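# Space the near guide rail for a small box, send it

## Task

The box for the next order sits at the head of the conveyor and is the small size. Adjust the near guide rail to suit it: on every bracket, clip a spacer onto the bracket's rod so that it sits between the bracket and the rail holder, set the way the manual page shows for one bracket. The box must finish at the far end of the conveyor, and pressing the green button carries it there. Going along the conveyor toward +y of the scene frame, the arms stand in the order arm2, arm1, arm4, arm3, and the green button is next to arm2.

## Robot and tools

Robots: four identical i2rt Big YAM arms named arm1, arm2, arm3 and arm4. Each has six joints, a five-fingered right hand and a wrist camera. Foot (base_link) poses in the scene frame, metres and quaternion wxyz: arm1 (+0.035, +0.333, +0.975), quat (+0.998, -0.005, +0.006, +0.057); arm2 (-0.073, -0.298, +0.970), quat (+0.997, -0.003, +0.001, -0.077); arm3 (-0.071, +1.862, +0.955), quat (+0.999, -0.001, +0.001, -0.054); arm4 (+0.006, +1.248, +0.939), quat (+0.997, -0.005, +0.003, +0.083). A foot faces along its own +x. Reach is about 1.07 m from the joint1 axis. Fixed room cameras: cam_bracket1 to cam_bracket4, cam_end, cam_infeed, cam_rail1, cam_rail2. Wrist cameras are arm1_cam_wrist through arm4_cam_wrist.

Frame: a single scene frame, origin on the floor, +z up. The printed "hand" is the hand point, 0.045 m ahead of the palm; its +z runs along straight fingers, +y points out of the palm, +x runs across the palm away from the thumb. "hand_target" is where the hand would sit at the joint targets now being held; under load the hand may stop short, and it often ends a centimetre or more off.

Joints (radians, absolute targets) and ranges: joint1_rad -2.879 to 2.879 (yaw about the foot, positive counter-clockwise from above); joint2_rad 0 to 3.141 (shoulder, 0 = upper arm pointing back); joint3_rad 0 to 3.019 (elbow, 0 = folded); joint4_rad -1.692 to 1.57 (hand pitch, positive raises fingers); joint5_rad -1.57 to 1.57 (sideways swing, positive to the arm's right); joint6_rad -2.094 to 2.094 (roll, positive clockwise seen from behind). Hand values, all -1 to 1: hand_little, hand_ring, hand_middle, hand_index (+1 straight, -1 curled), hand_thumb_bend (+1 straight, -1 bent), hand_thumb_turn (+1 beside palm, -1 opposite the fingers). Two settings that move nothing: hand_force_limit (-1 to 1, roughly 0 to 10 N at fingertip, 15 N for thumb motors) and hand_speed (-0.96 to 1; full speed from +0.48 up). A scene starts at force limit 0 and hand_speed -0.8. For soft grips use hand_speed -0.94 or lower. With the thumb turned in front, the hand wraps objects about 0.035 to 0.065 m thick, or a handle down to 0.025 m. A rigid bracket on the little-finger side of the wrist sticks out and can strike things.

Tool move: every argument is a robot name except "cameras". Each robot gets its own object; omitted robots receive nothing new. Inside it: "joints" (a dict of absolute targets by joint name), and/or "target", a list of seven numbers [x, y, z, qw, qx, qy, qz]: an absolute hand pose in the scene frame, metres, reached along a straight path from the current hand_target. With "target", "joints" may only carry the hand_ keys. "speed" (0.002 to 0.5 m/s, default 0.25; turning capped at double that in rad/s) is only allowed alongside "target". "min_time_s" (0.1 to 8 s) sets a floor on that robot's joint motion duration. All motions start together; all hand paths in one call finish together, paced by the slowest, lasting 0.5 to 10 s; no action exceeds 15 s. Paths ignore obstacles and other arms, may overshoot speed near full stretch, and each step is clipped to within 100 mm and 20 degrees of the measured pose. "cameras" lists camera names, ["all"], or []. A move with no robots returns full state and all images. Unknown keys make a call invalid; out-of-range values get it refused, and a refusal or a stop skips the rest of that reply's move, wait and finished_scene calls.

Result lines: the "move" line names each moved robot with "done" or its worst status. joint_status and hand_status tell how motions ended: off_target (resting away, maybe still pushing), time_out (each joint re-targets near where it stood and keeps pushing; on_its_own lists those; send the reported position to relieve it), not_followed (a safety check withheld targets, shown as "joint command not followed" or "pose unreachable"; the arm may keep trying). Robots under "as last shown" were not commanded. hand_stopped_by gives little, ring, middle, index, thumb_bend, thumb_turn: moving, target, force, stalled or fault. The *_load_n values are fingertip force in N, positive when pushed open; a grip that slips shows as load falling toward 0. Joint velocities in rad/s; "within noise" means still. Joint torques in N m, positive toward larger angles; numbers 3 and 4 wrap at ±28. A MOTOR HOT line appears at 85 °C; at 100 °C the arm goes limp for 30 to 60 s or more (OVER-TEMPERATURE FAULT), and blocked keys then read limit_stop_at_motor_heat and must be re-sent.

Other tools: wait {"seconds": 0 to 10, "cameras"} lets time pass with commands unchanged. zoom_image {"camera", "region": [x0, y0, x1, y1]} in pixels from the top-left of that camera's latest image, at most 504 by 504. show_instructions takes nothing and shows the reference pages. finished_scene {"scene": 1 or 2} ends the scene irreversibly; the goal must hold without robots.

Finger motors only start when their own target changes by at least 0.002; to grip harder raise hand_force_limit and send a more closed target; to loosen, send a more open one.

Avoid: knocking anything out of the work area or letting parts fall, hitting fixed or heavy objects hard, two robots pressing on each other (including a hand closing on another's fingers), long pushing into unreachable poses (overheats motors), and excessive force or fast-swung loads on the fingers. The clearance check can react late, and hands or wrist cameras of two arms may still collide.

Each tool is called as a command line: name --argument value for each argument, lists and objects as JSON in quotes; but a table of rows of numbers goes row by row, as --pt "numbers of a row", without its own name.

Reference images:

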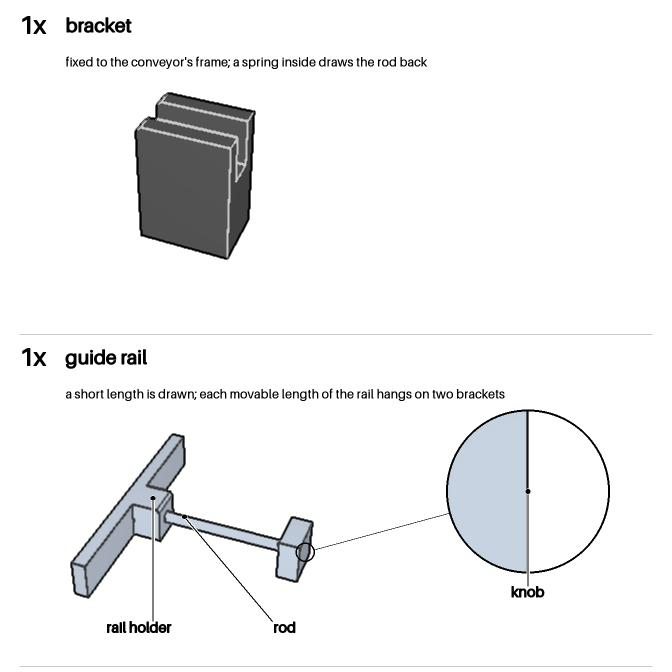

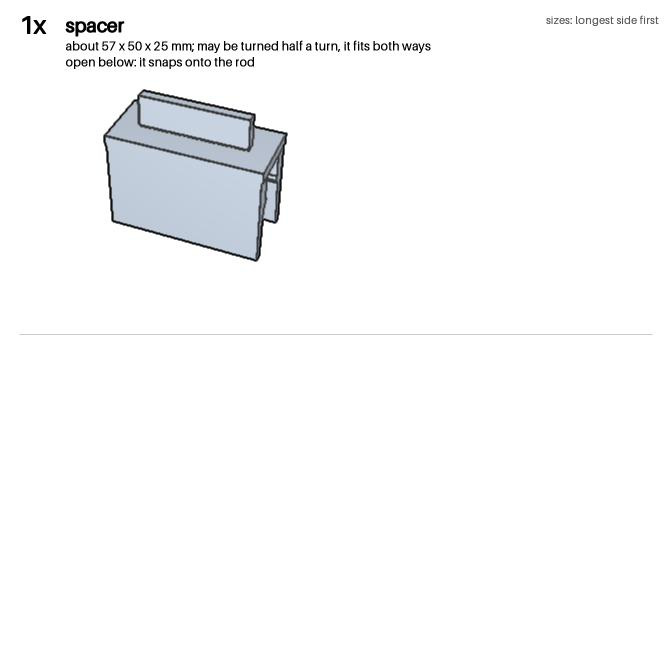

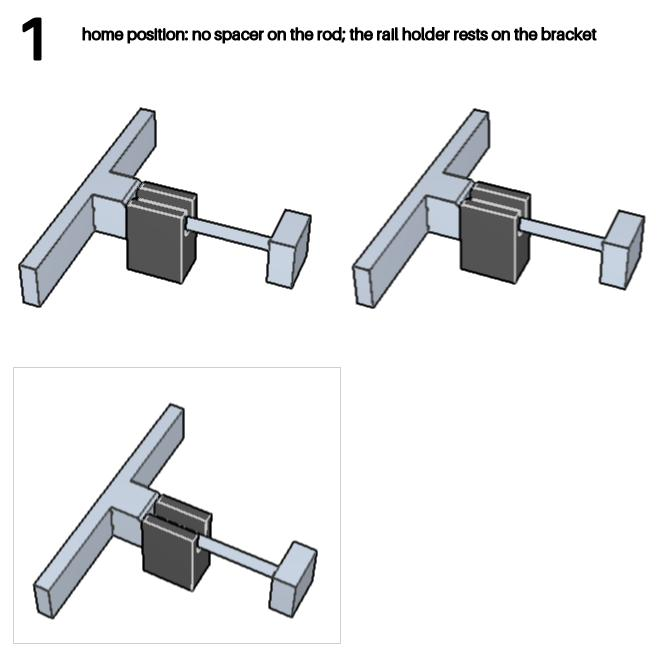

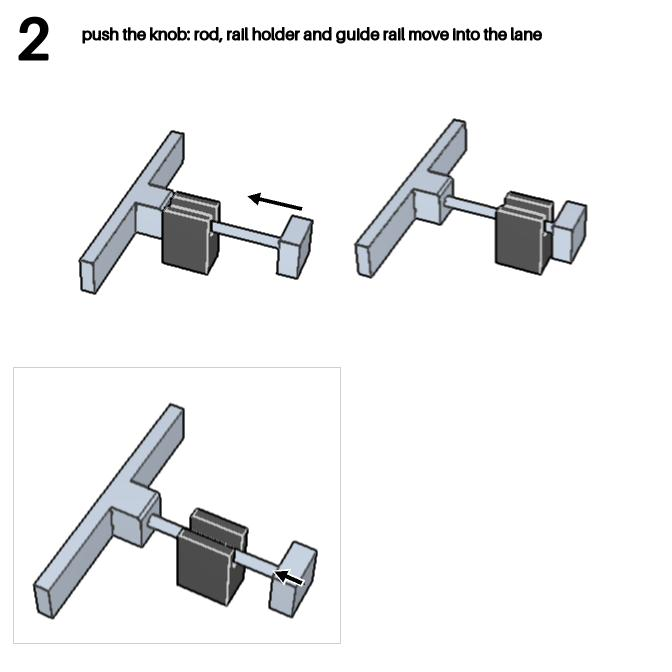

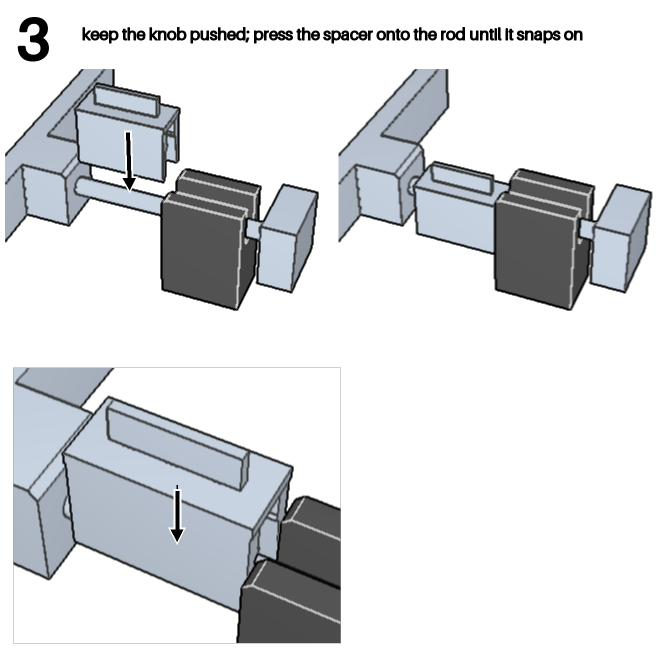

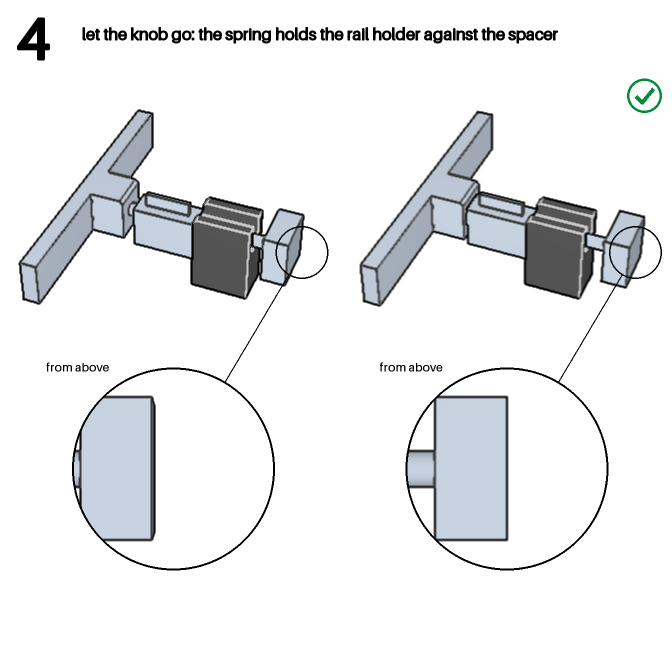

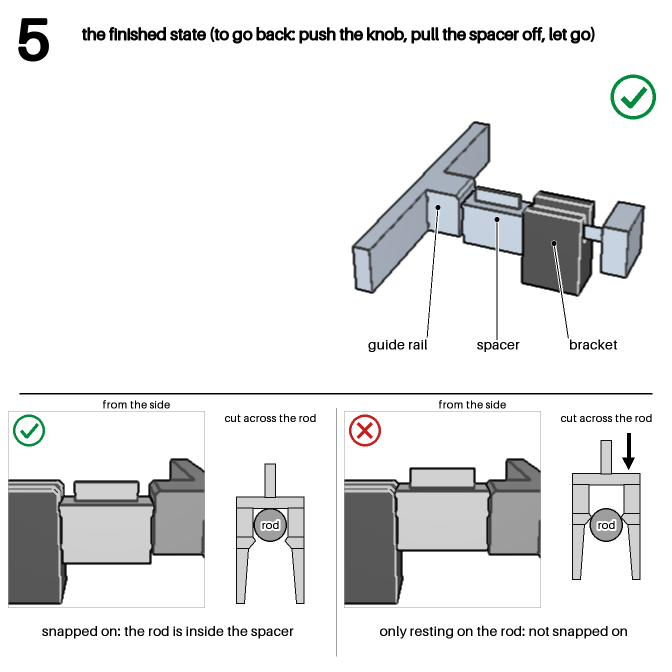

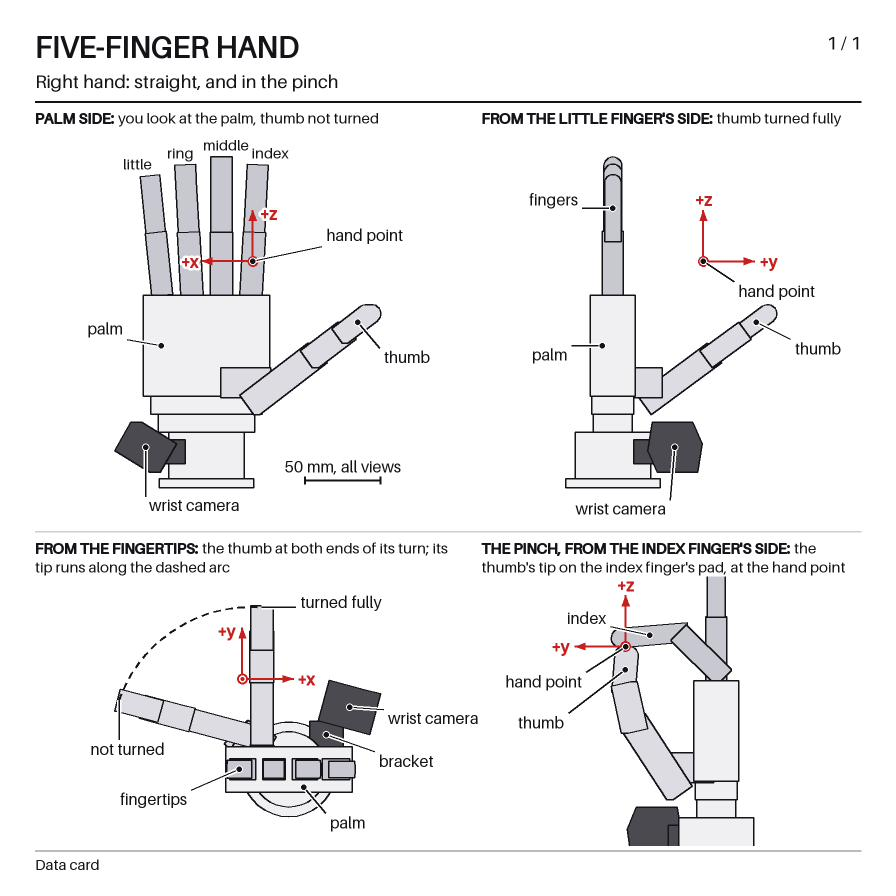

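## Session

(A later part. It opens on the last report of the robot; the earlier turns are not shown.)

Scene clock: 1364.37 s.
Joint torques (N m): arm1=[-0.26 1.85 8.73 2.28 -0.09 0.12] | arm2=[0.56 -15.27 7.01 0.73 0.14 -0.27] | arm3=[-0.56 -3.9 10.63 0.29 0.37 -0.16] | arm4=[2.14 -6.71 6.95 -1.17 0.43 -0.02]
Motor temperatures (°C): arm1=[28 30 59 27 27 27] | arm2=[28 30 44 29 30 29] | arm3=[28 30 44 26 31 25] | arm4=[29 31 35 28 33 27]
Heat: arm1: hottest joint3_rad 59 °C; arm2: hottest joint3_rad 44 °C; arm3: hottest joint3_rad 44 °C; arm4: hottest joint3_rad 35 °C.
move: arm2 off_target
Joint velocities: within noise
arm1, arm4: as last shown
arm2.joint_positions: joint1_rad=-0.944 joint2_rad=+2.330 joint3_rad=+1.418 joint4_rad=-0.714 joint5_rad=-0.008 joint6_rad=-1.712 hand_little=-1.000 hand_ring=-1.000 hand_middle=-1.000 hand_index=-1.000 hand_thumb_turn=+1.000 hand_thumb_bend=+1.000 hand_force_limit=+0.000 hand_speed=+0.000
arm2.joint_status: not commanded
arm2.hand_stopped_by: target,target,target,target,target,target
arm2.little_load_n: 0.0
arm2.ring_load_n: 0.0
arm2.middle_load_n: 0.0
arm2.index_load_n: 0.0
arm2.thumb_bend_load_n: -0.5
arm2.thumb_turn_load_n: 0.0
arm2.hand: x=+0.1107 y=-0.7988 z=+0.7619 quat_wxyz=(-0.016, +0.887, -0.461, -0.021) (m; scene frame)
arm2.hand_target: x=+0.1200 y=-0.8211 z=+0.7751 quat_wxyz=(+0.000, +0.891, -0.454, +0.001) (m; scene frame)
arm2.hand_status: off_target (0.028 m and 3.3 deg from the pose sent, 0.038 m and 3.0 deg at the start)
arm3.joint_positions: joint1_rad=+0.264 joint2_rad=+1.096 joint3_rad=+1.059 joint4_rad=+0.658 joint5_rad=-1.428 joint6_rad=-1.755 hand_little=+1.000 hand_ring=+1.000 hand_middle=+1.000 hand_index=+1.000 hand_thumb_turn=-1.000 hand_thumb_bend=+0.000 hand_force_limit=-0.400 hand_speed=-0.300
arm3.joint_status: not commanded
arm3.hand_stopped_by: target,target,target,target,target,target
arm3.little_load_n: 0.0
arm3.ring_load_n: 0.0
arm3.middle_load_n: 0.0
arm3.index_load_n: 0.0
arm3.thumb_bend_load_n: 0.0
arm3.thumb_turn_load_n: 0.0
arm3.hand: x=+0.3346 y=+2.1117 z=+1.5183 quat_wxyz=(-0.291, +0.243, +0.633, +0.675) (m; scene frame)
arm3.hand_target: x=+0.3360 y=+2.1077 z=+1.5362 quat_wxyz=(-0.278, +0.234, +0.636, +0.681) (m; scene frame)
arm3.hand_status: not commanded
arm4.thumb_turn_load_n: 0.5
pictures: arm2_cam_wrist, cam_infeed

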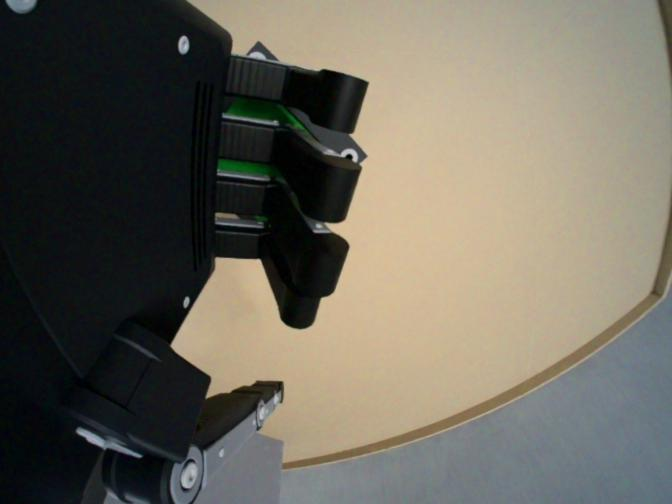

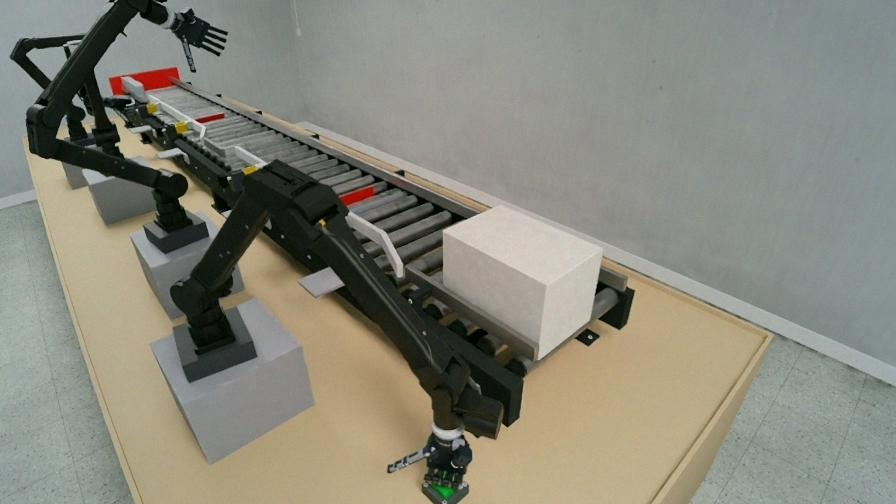

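move --arm2 '{"target": [0.124, -0.820, 0.757, 0, 0.893, -0.450, 0], "speed": 0.05}' --cameras '["cam_infeed"]'

move --arm2 '{"target": [0.124, -0.820, 0.740, 0, 0.893, -0.450, 0], "speed": 0.05}' --cameras '["cam_infeed", "arm2_cam_wrist"]'

zoom_image --camera "cam_infeed" --region '[360, 360, 520, 504]'

Scene clock: 1379.77 s.
Joint torques (N m): arm1=[-0.26 1.85 8.8 2.25 -0.11 0.08] | arm2=[1.32 -13.74 7.42 0.94 0.14 -0.28] | arm3=[-0.5 -3.9 10.65 0.31 0.37 -0.16] | arm4=[2.08 -6.65 6.94 -1.2 0.43 -0.02]
Motor temperatures (°C): arm1=[28 30 59 27 27 27] | arm2=[28 31 43 29 30 29] | arm3=[28 30 45 26 31 25] | arm4=[29 31 35 28 33 27]
Heat: arm1: hottest joint3_rad 59 °C; arm2: hottest joint3_rad 43 °C; arm3: hottest joint3_rad 45 °C; arm4: hottest joint3_rad 35 °C.
move: arm2 off_target
Joint velocities: within noise
arm1, arm3: as last shown
arm2.joint_positions: joint1_rad=-0.935 joint2_rad=+2.342 joint3_rad=+1.419 joint4_rad=-0.690 joint5_rad=-0.007 joint6_rad=-1.714 hand_little=-1.000 hand_ring=-1.000 hand_middle=-1.000 hand_index=-1.000 hand_thumb_turn=+1.000 hand_thumb_bend=+1.000 hand_force_limit=+0.000 hand_speed=+0.000
arm2.joint_status: not commanded
arm2.hand_stopped_by: target,target,target,target,target,target
arm2.little_load_n: 0.0
arm2.ring_load_n: -0.5
arm2.middle_load_n: 0.0
arm2.index_load_n: -0.5
arm2.thumb_bend_load_n: 0.0
arm2.thumb_turn_load_n: 0.0
arm2.hand: x=+0.1165 y=-0.8002 z=+0.7552 quat_wxyz=(-0.012, +0.890, -0.456, -0.015) (m; scene frame)
arm2.hand_target: x=+0.1284 y=-0.8176 z=+0.7569 quat_wxyz=(+0.000, +0.895, -0.446, +0.000) (m; scene frame)
arm2.hand_status: off_target (0.021 m and 2.3 deg from the pose sent, 0.026 m and 3.3 deg at the start)
arm4.joint_positions: joint1_rad=+1.382 joint2_rad=+1.309 joint3_rad=+0.754 joint4_rad=-1.670 joint5_rad=+1.253 joint6_rad=+1.275 hand_little=-1.000 hand_ring=-1.000 hand_middle=-1.000 hand_index=-1.000 hand_thumb_turn=-1.000 hand_thumb_bend=+1.000 hand_force_limit=+0.000 hand_speed=+0.000
arm4.joint_status: not commanded
arm4.hand_stopped_by: target,target,target,target,target,target
arm4.little_load_n: 0.0
arm4.ring_load_n: 0.0
arm4.middle_load_n: 0.0
arm4.index_load_n: 0.0
arm4.thumb_bend_load_n: 0.0
arm4.thumb_turn_load_n: 0.0
arm4.hand: x=+0.1756 y=+1.4493 z=+1.0846 quat_wxyz=(-0.110, +0.727, -0.310, +0.602) (m; scene frame)
arm4.hand_target: x=+0.1722 y=+1.4501 z=+1.0861 quat_wxyz=(-0.115, +0.730, -0.309, +0.599) (m; scene frame)
arm4.hand_status: not commanded
pictures: cam_infeed

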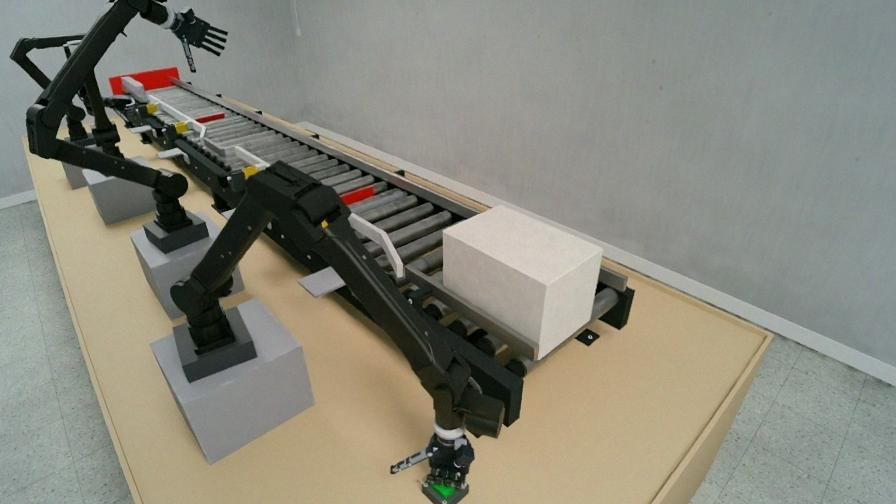

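Scene clock: 1380.73 s.
Joint torques (N m): arm1=[-0.26 2.32 8.96 2.29 -0.04 0.09] | arm2=[0.62 -12.63 7.23 1.26 0.13 -0.28] | arm3=[-0.56 -3.9 10.66 0.29 0.37 -0.16] | arm4=[2.26 -6.77 6.98 -1.17 0.44 -0.01]
Motor temperatures (°C): arm1=[28 30 59 27 27 27] | arm2=[28 31 43 29 30 29] | arm3=[28 30 45 26 31 25] | arm4=[29 31 35 28 33 27]
Heat: arm1: hottest joint3_rad 59 °C; arm2: hottest joint3_rad 43 °C; arm3: hottest joint3_rad 45 °C; arm4: hottest joint3_rad 35 °C.
move: arm2 off_target
Joint velocities: within noise
arm1.joint_positions: joint1_rad=+0.136 joint2_rad=+0.617 joint3_rad=+1.332 joint4_rad=-1.203 joint5_rad=-0.121 joint6_rad=-1.300 hand_little=+1.000 hand_ring=+1.000 hand_middle=+1.000 hand_index=+1.000 hand_thumb_turn=+1.000 hand_thumb_bend=+1.000 hand_force_limit=+0.000 hand_speed=-0.800
arm1.joint_status: not commanded
arm1.hand_stopped_by: target,target,target,target,target,target
arm1.little_load_n: 0.0
arm1.ring_load_n: 0.0
arm1.middle_load_n: 0.0
arm1.index_load_n: 0.0
arm1.thumb_bend_load_n: 0.0
arm1.thumb_turn_load_n: 0.0
arm1.hand: x=+0.2992 y=+0.3763 z=+1.4587 quat_wxyz=(-0.178, +0.860, +0.023, +0.478) (m; scene frame)
arm1.hand_target: x=+0.2980 y=+0.3761 z=+1.4709 quat_wxyz=(-0.180, +0.853, +0.024, +0.489) (m; scene frame)
arm1.hand_status: not commanded
arm2.joint_positions: joint1_rad=-0.935 joint2_rad=+2.361 joint3_rad=+1.431 joint4_rad=-0.673 joint5_rad=+0.001 joint6_rad=-1.714 hand_little=-1.000 hand_ring=-1.000 hand_middle=-1.000 hand_index=-1.000 hand_thumb_turn=+1.000 hand_thumb_bend=+1.000 hand_force_limit=+0.000 hand_speed=+0.000
arm2.joint_status: not commanded
arm2.hand_stopped_by: target,target,target,target,target,target
arm2.little_load_n: 0.0
arm2.ring_load_n: 0.0
arm2.middle_load_n: 0.0
arm2.index_load_n: -0.5
arm2.thumb_bend_load_n: 0.0
arm2.thumb_turn_load_n: 0.0
arm2.hand: x=+0.1175 y=-0.8054 z=+0.7482 quat_wxyz=(-0.005, +0.890, -0.456, -0.013) (m; scene frame)
arm2.hand_target: x=+0.1229 y=-0.8207 z=+0.7415 quat_wxyz=(+0.003, +0.893, -0.450, -0.002) (m; scene frame)
arm2.hand_status: off_target (0.018 m and 1.8 deg from the pose sent, 0.026 m and 2.3 deg at the start)
arm3, arm4: as last shown
arm4.thumb_bend_load_n: -0.5
pictures: arm2_cam_wrist, cam_infeed

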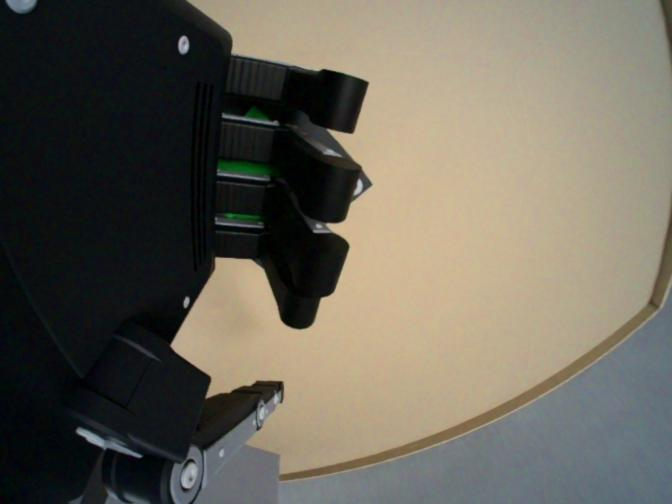

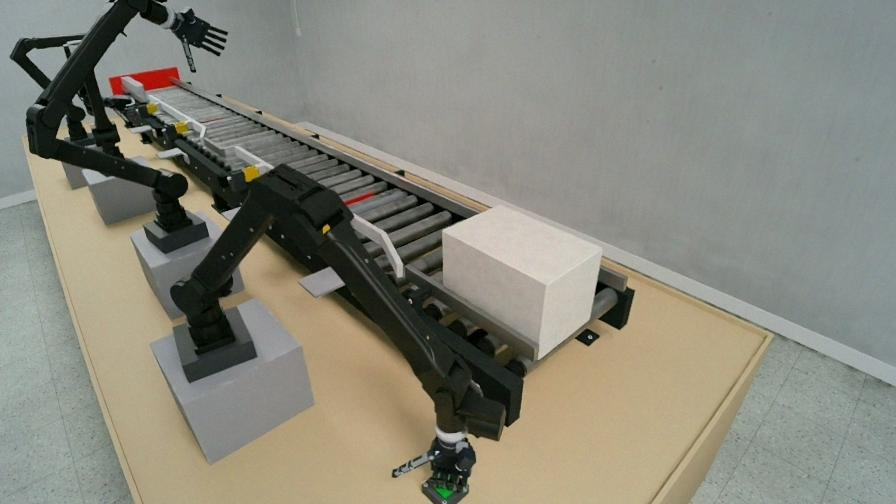

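Scaled by 3.150.

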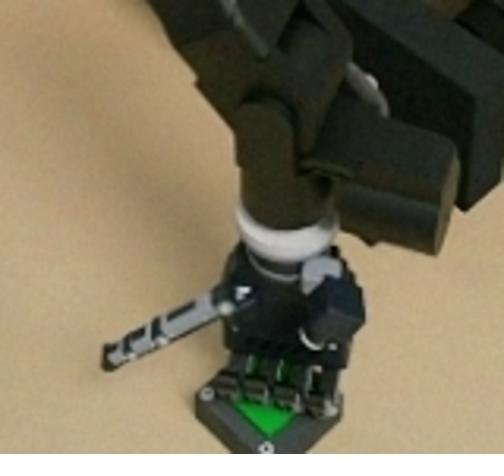

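move --arm2 '{"target": [0.124, -0.820, 0.722, 0, 0.893, -0.450, 0], "speed": 0.05}' --cameras '["cam_infeed"]'

wait --seconds 1 --cameras '["cam_infeed"]'

Scene clock: 1383.73 s.
Joint torques (N m): arm1=[-0.26 2.49 8.88 2.22 -0.08 0.11] | arm2=[0.62 -10.46 7.02 1.98 -0.17 -0.28] | arm3=[-0.56 -3.9 10.65 0.29 0.37 -0.16] | arm4=[2.2 -6.77 6.98 -1.2 0.44 -0.02]
Motor temperatures (°C): arm1=[28 30 59 27 27 27] | arm2=[28 31 42 29 30 29] | arm3=[28 30 45 26 31 25] | arm4=[29 31 35 28 33 27]
Heat: arm1: hottest joint3_rad 59 °C; arm2: hottest joint3_rad 42 °C; arm3: hottest joint3_rad 45 °C; arm4: hottest joint3_rad 35 °C.
move: arm2 off_target
Joint velocities: within noise
arm1, arm3, arm4: as last shown
arm2.joint_positions: joint1_rad=-0.935 joint2_rad=+2.367 joint3_rad=+1.442 joint4_rad=-0.661 joint5_rad=+0.004 joint6_rad=-1.714 hand_little=-1.000 hand_ring=-1.000 hand_middle=-1.000 hand_index=-1.000 hand_thumb_turn=+1.000 hand_thumb_bend=+1.000 hand_force_limit=+0.000 hand_speed=+0.000
arm2.joint_status: not commanded
arm2.hand_stopped_by: target,target,target,target,target,target
arm2.little_load_n: 0.0
arm2.ring_load_n: 0.0
arm2.middle_load_n: 0.0
arm2.index_load_n: -2.5
arm2.thumb_bend_load_n: 0.0
arm2.thumb_turn_load_n: 0.0
arm2.hand: x=+0.1204 y=-0.8121 z=+0.7470 quat_wxyz=(+0.001, +0.890, -0.456, -0.007) (m; scene frame)
arm2.hand_target: x=+0.1229 y=-0.8187 z=+0.7231 quat_wxyz=(+0.001, +0.893, -0.450, -0.001) (m; scene frame)
arm2.hand_status: off_target (0.026 m and 1.1 deg from the pose sent, 0.031 m and 1.8 deg at the start)
arm4.thumb_bend_load_n: 0.0
pictures: cam_infeed

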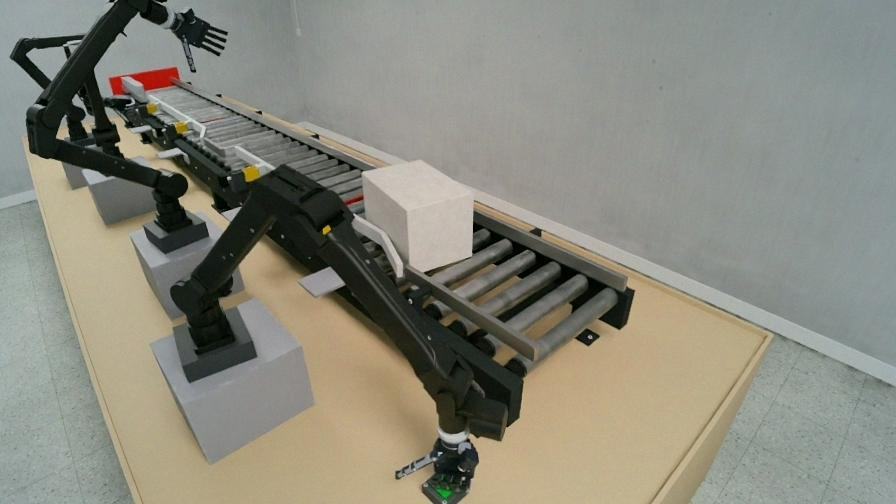

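Scene clock: 1384.73 s.
Joint torques (N m): arm1=[-0.73 1.79 8.98 2.39 -0.08 0.08] | arm2=[0.62 -10.52 6.99 1.99 -0.17 -0.27] | arm3=[-0.56 -3.9 10.65 0.29 0.37 -0.16] | arm4=[2.08 -6.77 6.97 -1.18 0.43 -0.01]
Motor temperatures (°C): arm1=[28 30 59 27 27 27] | arm2=[28 31 42 29 30 29] | arm3=[28 30 45 26 31 25] | arm4=[29 31 35 28 33 27]
Heat: arm1: hottest joint3_rad 59 °C; arm2: hottest joint3_rad 42 °C; arm3: hottest joint3_rad 45 °C; arm4: hottest joint3_rad 35 °C.
Joint velocities: within noise
arm1.joint_positions: joint1_rad=+0.136 joint2_rad=+0.617 joint3_rad=+1.332 joint4_rad=-1.203 joint5_rad=-0.121 joint6_rad=-1.300 hand_little=+1.000 hand_ring=+1.000 hand_middle=+1.000 hand_index=+1.000 hand_thumb_turn=+1.000 hand_thumb_bend=+1.000 hand_force_limit=+0.000 hand_speed=-0.800
arm1.joint_status: not commanded
arm1.hand_stopped_by: target,target,target,target,target,target
arm1.little_load_n: 0.0
arm1.ring_load_n: 0.0
arm1.middle_load_n: 0.0
arm1.index_load_n: -0.5
arm1.thumb_bend_load_n: 0.5
arm1.thumb_turn_load_n: 0.0
arm1.hand: x=+0.2992 y=+0.3763 z=+1.4587 quat_wxyz=(-0.178, +0.860, +0.023, +0.478) (m; scene frame)
arm1.hand_target: x=+0.2980 y=+0.3761 z=+1.4709 quat_wxyz=(-0.180, +0.853, +0.024, +0.489) (m; scene frame)
arm1.hand_status: not commanded
arm2.joint_positions: joint1_rad=-0.935 joint2_rad=+2.367 joint3_rad=+1.442 joint4_rad=-0.661 joint5_rad=+0.004 joint6_rad=-1.714 hand_little=-1.000 hand_ring=-1.000 hand_middle=-1.000 hand_index=-1.000 hand_thumb_turn=+1.000 hand_thumb_bend=+1.000 hand_force_limit=+0.000 hand_speed=+0.000
arm2.joint_status: not commanded
arm2.hand_stopped_by: target,target,target,target,target,target
arm2.little_load_n: 0.0
arm2.ring_load_n: 0.0
arm2.middle_load_n: 0.0
arm2.index_load_n: -2.5
arm2.thumb_bend_load_n: 0.0
arm2.thumb_turn_load_n: 0.0
arm2.hand: x=+0.1204 y=-0.8121 z=+0.7470 quat_wxyz=(+0.001, +0.890, -0.456, -0.007) (m; scene frame)
arm2.hand_target: x=+0.1229 y=-0.8187 z=+0.7231 quat_wxyz=(+0.001, +0.893, -0.450, -0.001) (m; scene frame)
arm2.hand_status: off_target (0.026 m and 1.1 deg from the pose sent, 0.031 m and 1.8 deg at the start)
arm3.joint_positions: joint1_rad=+0.264 joint2_rad=+1.096 joint3_rad=+1.059 joint4_rad=+0.658 joint5_rad=-1.428 joint6_rad=-1.755 hand_little=+1.000 hand_ring=+1.000 hand_middle=+1.000 hand_index=+1.000 hand_thumb_turn=-1.000 hand_thumb_bend=+0.000 hand_force_limit=-0.400 hand_speed=-0.300
arm3.joint_status: not commanded
arm3.hand_stopped_by: target,target,target,target,target,target
arm3.little_load_n: 0.0
arm3.ring_load_n: 0.0
arm3.middle_load_n: 0.0
arm3.index_load_n: 0.0
arm3.thumb_bend_load_n: 0.0
arm3.thumb_turn_load_n: 0.0
arm3.hand: x=+0.3346 y=+2.1117 z=+1.5183 quat_wxyz=(-0.291, +0.243, +0.633, +0.675) (m; scene frame)
arm3.hand_target: x=+0.3360 y=+2.1077 z=+1.5362 quat_wxyz=(-0.278, +0.234, +0.636, +0.681) (m; scene frame)
arm3.hand_status: not commanded
arm4.joint_positions: joint1_rad=+1.382 joint2_rad=+1.309 joint3_rad=+0.754 joint4_rad=-1.670 joint5_rad=+1.253 joint6_rad=+1.275 hand_little=-1.000 hand_ring=-1.000 hand_middle=-1.000 hand_index=-1.000 hand_thumb_turn=-1.000 hand_thumb_bend=+1.000 hand_force_limit=+0.000 hand_speed=+0.000
arm4.joint_status: not commanded
arm4.hand_stopped_by: target,target,target,target,target,target
arm4.little_load_n: 0.0
arm4.ring_load_n: 0.0
arm4.middle_load_n: 0.0
arm4.index_load_n: 0.0
arm4.thumb_bend_load_n: 0.0
arm4.thumb_turn_load_n: 0.0
arm4.hand: x=+0.1756 y=+1.4493 z=+1.0846 quat_wxyz=(-0.110, +0.727, -0.310, +0.602) (m; scene frame)
arm4.hand_target: x=+0.1722 y=+1.4501 z=+1.0861 quat_wxyz=(-0.115, +0.730, -0.309, +0.599) (m; scene frame)
arm4.hand_status: not commanded
wait: 1.00 s; at rest by 0.27 s
pictures: cam_infeed

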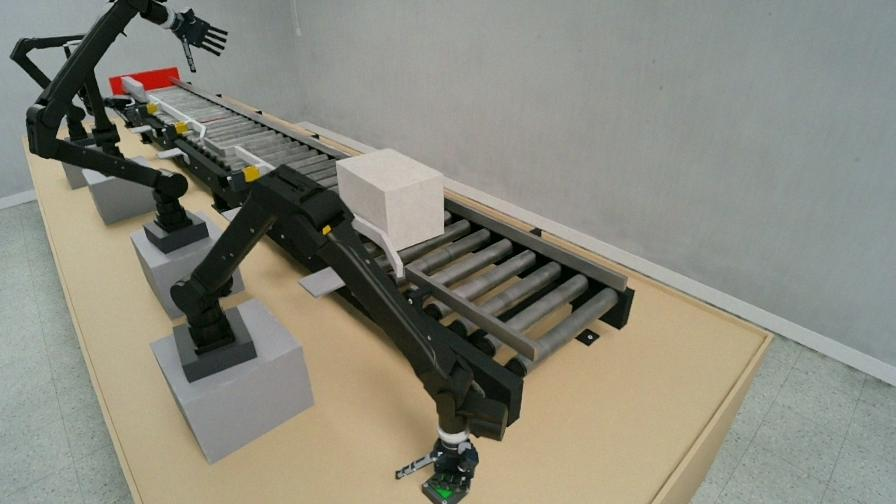

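move --arm2 '{"target": [0.124, -0.815, 0.86, 0, 0.893, -0.450, 0], "speed": 0.12}'

wait --seconds 8 --cameras '["cam_rail2", "cam_rail1"]'

Scene clock: 1389.73 s.
Joint torques (N m): arm1=[-0.38 2.02 8.77 2.3 -0.07 0.13] | arm2=[0.85 -14.56 5.94 -0.2 -0.04 -0.25] | arm3=[-0.56 -3.9 10.66 0.31 0.37 -0.16] | arm4=[2.26 -6.65 6.97 -1.17 0.44 -0.02]
Motor temperatures (°C): arm1=[28 30 59 27 27 27] | arm2=[28 31 42 29 30 29] | arm3=[28 30 45 26 31 25] | arm4=[29 31 35 28 33 27]
Heat: arm1: hottest joint3_rad 59 °C; arm2: hottest joint3_rad 42 °C; arm3: hottest joint3_rad 45 °C; arm4: hottest joint3_rad 35 °C.
move: arm2 done
Joint velocities: within noise
arm1, arm3, arm4: as last shown
arm1.index_load_n: 0.0
arm1.thumb_bend_load_n: 0.0
arm2.joint_positions: joint1_rad=-0.935 joint2_rad=+2.163 joint3_rad=+1.425 joint4_rad=-0.833 joint5_rad=-0.013 joint6_rad=-1.714 hand_little=-1.000 hand_ring=-1.000 hand_middle=-1.000 hand_index=-1.000 hand_thumb_turn=+1.000 hand_thumb_bend=+1.000 hand_force_limit=+0.000 hand_speed=+0.000
arm2.joint_status: not commanded
arm2.hand_stopped_by: target,target,target,target,target,target
arm2.little_load_n: 0.0
arm2.ring_load_n: 0.0
arm2.middle_load_n: 0.0
arm2.index_load_n: 0.0
arm2.thumb_bend_load_n: 0.0
arm2.thumb_turn_load_n: 0.0
arm2.hand: x=+0.1266 y=-0.8157 z=+0.8537 quat_wxyz=(-0.002, +0.890, -0.456, +0.004) (m; scene frame)
arm2.hand_target: x=+0.1263 y=-0.8150 z=+0.8589 quat_wxyz=(-0.004, +0.893, -0.450, +0.003) (m; scene frame)
arm2.hand_status: done (0.007 m and 0.9 deg from the pose sent, 0.113 m and 1.1 deg at the start)
pictures: none

Scene clock: 1397.73 s.
Joint torques (N m): arm1=[-0.62 1.79 9.07 2.29 -0.08 0.09] | arm2=[0.79 -14.62 5.9 -0.23 -0.04 -0.26] | arm3=[-0.56 -3.9 10.63 0.29 0.37 -0.16] | arm4=[2.14 -6.65 6.97 -1.17 0.44 -0.01]
Motor temperatures (°C): arm1=[28 30 59 27 27 27] | arm2=[28 32 42 29 30 29] | arm3=[28 30 46 26 31 25] | arm4=[29 31 35 28 33 27]
Heat: arm1: hottest joint3_rad 59 °C; arm2: hottest joint3_rad 42 °C; arm3: hottest joint3_rad 46 °C; arm4: hottest joint3_rad 35 °C.
Joint velocities: within noise
arm1.joint_positions: joint1_rad=+0.136 joint2_rad=+0.617 joint3_rad=+1.332 joint4_rad=-1.203 joint5_rad=-0.121 joint6_rad=-1.300 hand_little=+1.000 hand_ring=+1.000 hand_middle=+1.000 hand_index=+1.000 hand_thumb_turn=+1.000 hand_thumb_bend=+1.000 hand_force_limit=+0.000 hand_speed=-0.800
arm1.joint_status: not commanded
arm1.hand_stopped_by: target,target,target,target,target,target
arm1.little_load_n: 0.0
arm1.ring_load_n: 0.0
arm1.middle_load_n: 0.0
arm1.index_load_n: 0.0
arm1.thumb_bend_load_n: 0.0
arm1.thumb_turn_load_n: 0.0
arm1.hand: x=+0.2992 y=+0.3763 z=+1.4587 quat_wxyz=(-0.178, +0.860, +0.023, +0.478) (m; scene frame)
arm1.hand_target: x=+0.2980 y=+0.3761 z=+1.4709 quat_wxyz=(-0.180, +0.853, +0.024, +0.489) (m; scene frame)
arm1.hand_status: not commanded
arm2.joint_positions: joint1_rad=-0.935 joint2_rad=+2.163 joint3_rad=+1.425 joint4_rad=-0.833 joint5_rad=-0.013 joint6_rad=-1.714 hand_little=-1.000 hand_ring=-1.000 hand_middle=-1.000 hand_index=-1.000 hand_thumb_turn=+1.000 hand_thumb_bend=+1.000 hand_force_limit=+0.000 hand_speed=+0.000
arm2.joint_status: not commanded
arm2.hand_stopped_by: target,target,target,target,target,target
arm2.little_load_n: 0.0
arm2.ring_load_n: 0.0
arm2.middle_load_n: 0.0
arm2.index_load_n: 0.0
arm2.thumb_bend_load_n: 0.0
arm2.thumb_turn_load_n: 0.0
arm2.hand: x=+0.1266 y=-0.8157 z=+0.8537 quat_wxyz=(-0.002, +0.890, -0.456, +0.004) (m; scene frame)
arm2.hand_target: x=+0.1263 y=-0.8150 z=+0.8589 quat_wxyz=(-0.004, +0.893, -0.450, +0.003) (m; scene frame)
arm2.hand_status: done (0.007 m and 0.9 deg from the pose sent, 0.113 m and 1.1 deg at the start)
arm3.joint_positions: joint1_rad=+0.264 joint2_rad=+1.096 joint3_rad=+1.059 joint4_rad=+0.658 joint5_rad=-1.428 joint6_rad=-1.755 hand_little=+1.000 hand_ring=+1.000 hand_middle=+1.000 hand_index=+1.000 hand_thumb_turn=-1.000 hand_thumb_bend=+0.000 hand_force_limit=-0.400 hand_speed=-0.300
arm3.joint_status: not commanded
arm3.hand_stopped_by: target,target,target,target,target,target
arm3.little_load_n: 0.0
arm3.ring_load_n: 0.0
arm3.middle_load_n: 0.5
arm3.index_load_n: 0.0
arm3.thumb_bend_load_n: 0.0
arm3.thumb_turn_load_n: 0.0
arm3.hand: x=+0.3346 y=+2.1117 z=+1.5183 quat_wxyz=(-0.291, +0.243, +0.633, +0.675) (m; scene frame)
arm3.hand_target: x=+0.3360 y=+2.1077 z=+1.5362 quat_wxyz=(-0.278, +0.234, +0.636, +0.681) (m; scene frame)
arm3.hand_status: not commanded
arm4.joint_positions: joint1_rad=+1.382 joint2_rad=+1.309 joint3_rad=+0.754 joint4_rad=-1.670 joint5_rad=+1.253 joint6_rad=+1.275 hand_little=-1.000 hand_ring=-1.000 hand_middle=-1.000 hand_index=-1.000 hand_thumb_turn=-1.000 hand_thumb_bend=+1.000 hand_force_limit=+0.000 hand_speed=+0.000
arm4.joint_status: not commanded
arm4.hand_stopped_by: target,target,target,target,target,target
arm4.little_load_n: 0.0
arm4.ring_load_n: 0.0
arm4.middle_load_n: 0.0
arm4.index_load_n: 0.0
arm4.thumb_bend_load_n: 0.0
arm4.thumb_turn_load_n: 0.0
arm4.hand: x=+0.1756 y=+1.4493 z=+1.0846 quat_wxyz=(-0.110, +0.727, -0.310, +0.602) (m; scene frame)
arm4.hand_target: x=+0.1722 y=+1.4501 z=+1.0861 quat_wxyz=(-0.115, +0.730, -0.309, +0.599) (m; scene frame)
arm4.hand_status: not commanded
wait: 8.00 s; at rest by 0.27 s
pictures: cam_rail1, cam_rail2

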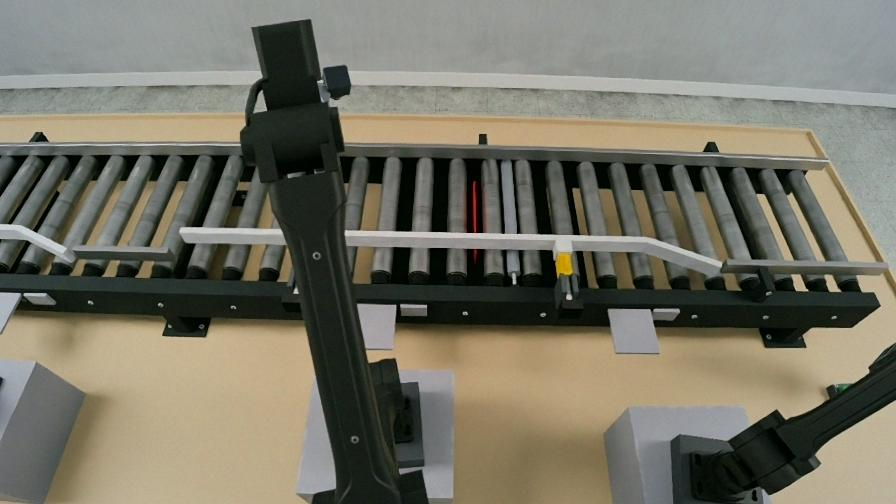

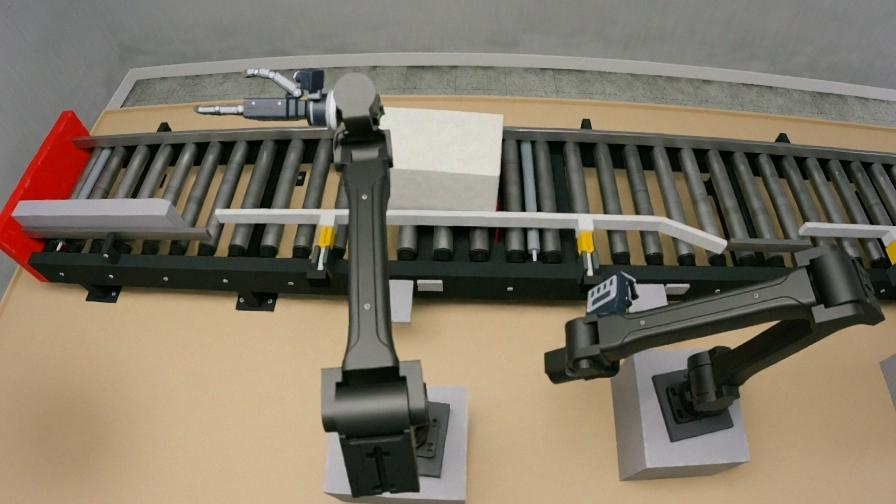

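wait --seconds 6 --cameras '["cam_rail2", "cam_end"]'

Scene clock: 1405.37 s.
Joint torques (N m): arm1=[-0.67 1.96 8.85 2.36 -0.11 0.1] | arm2=[0.85 -14.56 5.89 -0.21 -0.04 -0.26] | arm3=[-0.56 -3.9 10.65 0.29 0.37 -0.16] | arm4=[2.14 -6.71 6.98 -1.17 0.43 -0.02]
Motor temperatures (°C): arm1=[28 30 59 27 27 27] | arm2=[28 32 41 29 30 29] | arm3=[28 30 46 26 31 25] | arm4=[29 31 35 28 33 27]
Heat: arm1: hottest joint3_rad 59 °C; arm2: hottest joint3_rad 41 °C; arm3: hottest joint3_rad 46 °C; arm4: hottest joint3_rad 35 °C.
Joint velocities: within noise
arm1.joint_positions: joint1_rad=+0.136 joint2_rad=+0.617 joint3_rad=+1.332 joint4_rad=-1.203 joint5_rad=-0.121 joint6_rad=-1.300 hand_little=+1.000 hand_ring=+1.000 hand_middle=+1.000 hand_index=+1.000 hand_thumb_turn=+1.000 hand_thumb_bend=+1.000 hand_force_limit=+0.000 hand_speed=-0.800
arm1.joint_status: not commanded
arm1.hand_stopped_by: target,target,target,target,target,target
arm1.little_load_n: 0.0
arm1.ring_load_n: 0.0
arm1.middle_load_n: -0.5
arm1.index_load_n: 0.0
arm1.thumb_bend_load_n: 0.0
arm1.thumb_turn_load_n: 0.0
arm1.hand: x=+0.2992 y=+0.3763 z=+1.4587 quat_wxyz=(-0.178, +0.860, +0.023, +0.478) (m; scene frame)
arm1.hand_target: x=+0.2980 y=+0.3761 z=+1.4709 quat_wxyz=(-0.180, +0.853, +0.024, +0.489) (m; scene frame)
arm1.hand_status: not commanded
arm2.joint_positions: joint1_rad=-0.935 joint2_rad=+2.163 joint3_rad=+1.425 joint4_rad=-0.833 joint5_rad=-0.013 joint6_rad=-1.714 hand_little=-1.000 hand_ring=-1.000 hand_middle=-1.000 hand_index=-1.000 hand_thumb_turn=+1.000 hand_thumb_bend=+1.000 hand_force_limit=+0.000 hand_speed=+0.000
arm2.joint_status: not commanded
arm2.hand_stopped_by: target,target,target,target,target,target
arm2.little_load_n: 0.0
arm2.ring_load_n: 0.0
arm2.middle_load_n: 0.0
arm2.index_load_n: 0.0
arm2.thumb_bend_load_n: 0.0
arm2.thumb_turn_load_n: 0.0
arm2.hand: x=+0.1266 y=-0.8157 z=+0.8537 quat_wxyz=(-0.002, +0.890, -0.456, +0.004) (m; scene frame)
arm2.hand_target: x=+0.1263 y=-0.8150 z=+0.8589 quat_wxyz=(-0.004, +0.893, -0.450, +0.003) (m; scene frame)
arm2.hand_status: done (0.007 m and 0.9 deg from the pose sent, 0.113 m and 1.1 deg at the start)
arm3.joint_positions: joint1_rad=+0.264 joint2_rad=+1.096 joint3_rad=+1.059 joint4_rad=+0.658 joint5_rad=-1.428 joint6_rad=-1.755 hand_little=+1.000 hand_ring=+1.000 hand_middle=+1.000 hand_index=+1.000 hand_thumb_turn=-1.000 hand_thumb_bend=+0.000 hand_force_limit=-0.400 hand_speed=-0.300
arm3.joint_status: not commanded
arm3.hand_stopped_by: target,target,target,target,target,target
arm3.little_load_n: 0.0
arm3.ring_load_n: 0.0
arm3.middle_load_n: 0.0
arm3.index_load_n: 0.0
arm3.thumb_bend_load_n: 0.0
arm3.thumb_turn_load_n: 0.0
arm3.hand: x=+0.3346 y=+2.1117 z=+1.5183 quat_wxyz=(-0.291, +0.243, +0.633, +0.675) (m; scene frame)
arm3.hand_target: x=+0.3360 y=+2.1077 z=+1.5362 quat_wxyz=(-0.278, +0.234, +0.636, +0.681) (m; scene frame)
arm3.hand_status: not commanded
arm4.joint_positions: joint1_rad=+1.382 joint2_rad=+1.309 joint3_rad=+0.754 joint4_rad=-1.670 joint5_rad=+1.253 joint6_rad=+1.275 hand_little=-1.000 hand_ring=-1.000 hand_middle=-1.000 hand_index=-1.000 hand_thumb_turn=-1.000 hand_thumb_bend=+1.000 hand_force_limit=+0.000 hand_speed=+0.000
arm4.joint_status: not commanded
arm4.hand_stopped_by: target,target,target,target,target,target
arm4.little_load_n: 0.0
arm4.ring_load_n: 0.0
arm4.middle_load_n: 0.0
arm4.index_load_n: 0.0
arm4.thumb_bend_load_n: 0.0
arm4.thumb_turn_load_n: 0.0
arm4.hand: x=+0.1756 y=+1.4493 z=+1.0846 quat_wxyz=(-0.110, +0.727, -0.310, +0.602) (m; scene frame)
arm4.hand_target: x=+0.1722 y=+1.4501 z=+1.0861 quat_wxyz=(-0.115, +0.730, -0.309, +0.599) (m; scene frame)
arm4.hand_status: not commanded
wait: 6.00 s; at rest from the start
pictures: cam_end, cam_rail2

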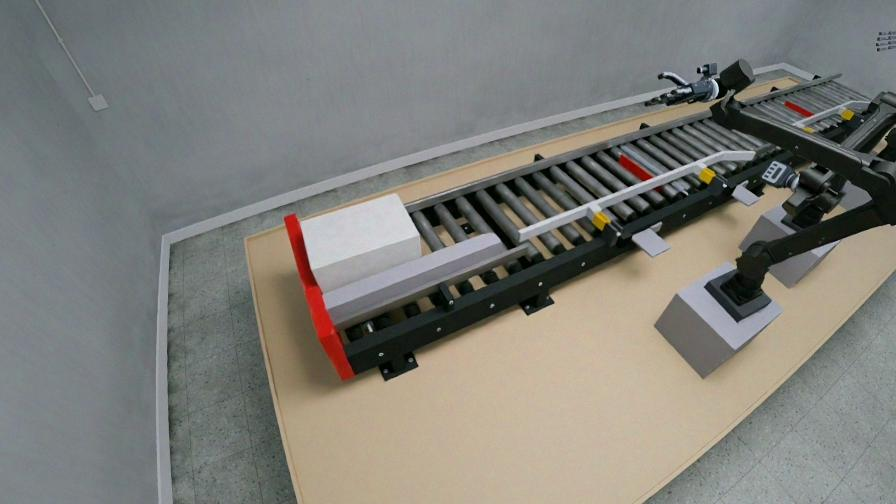

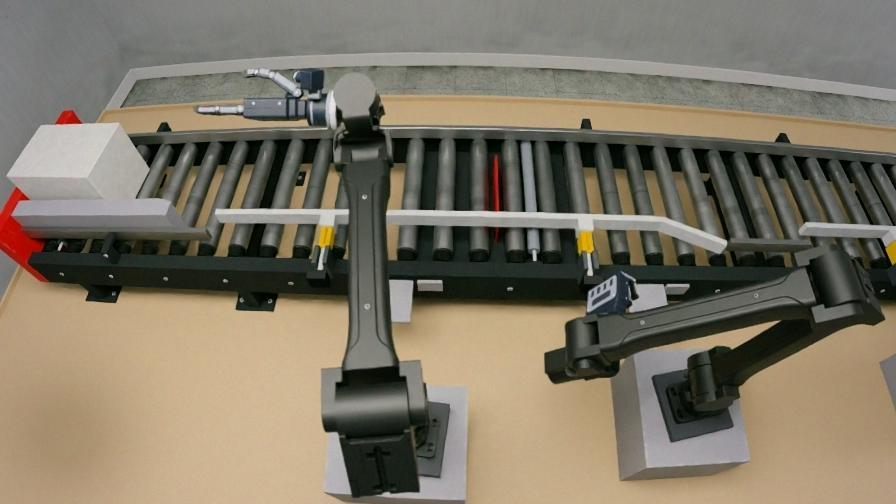

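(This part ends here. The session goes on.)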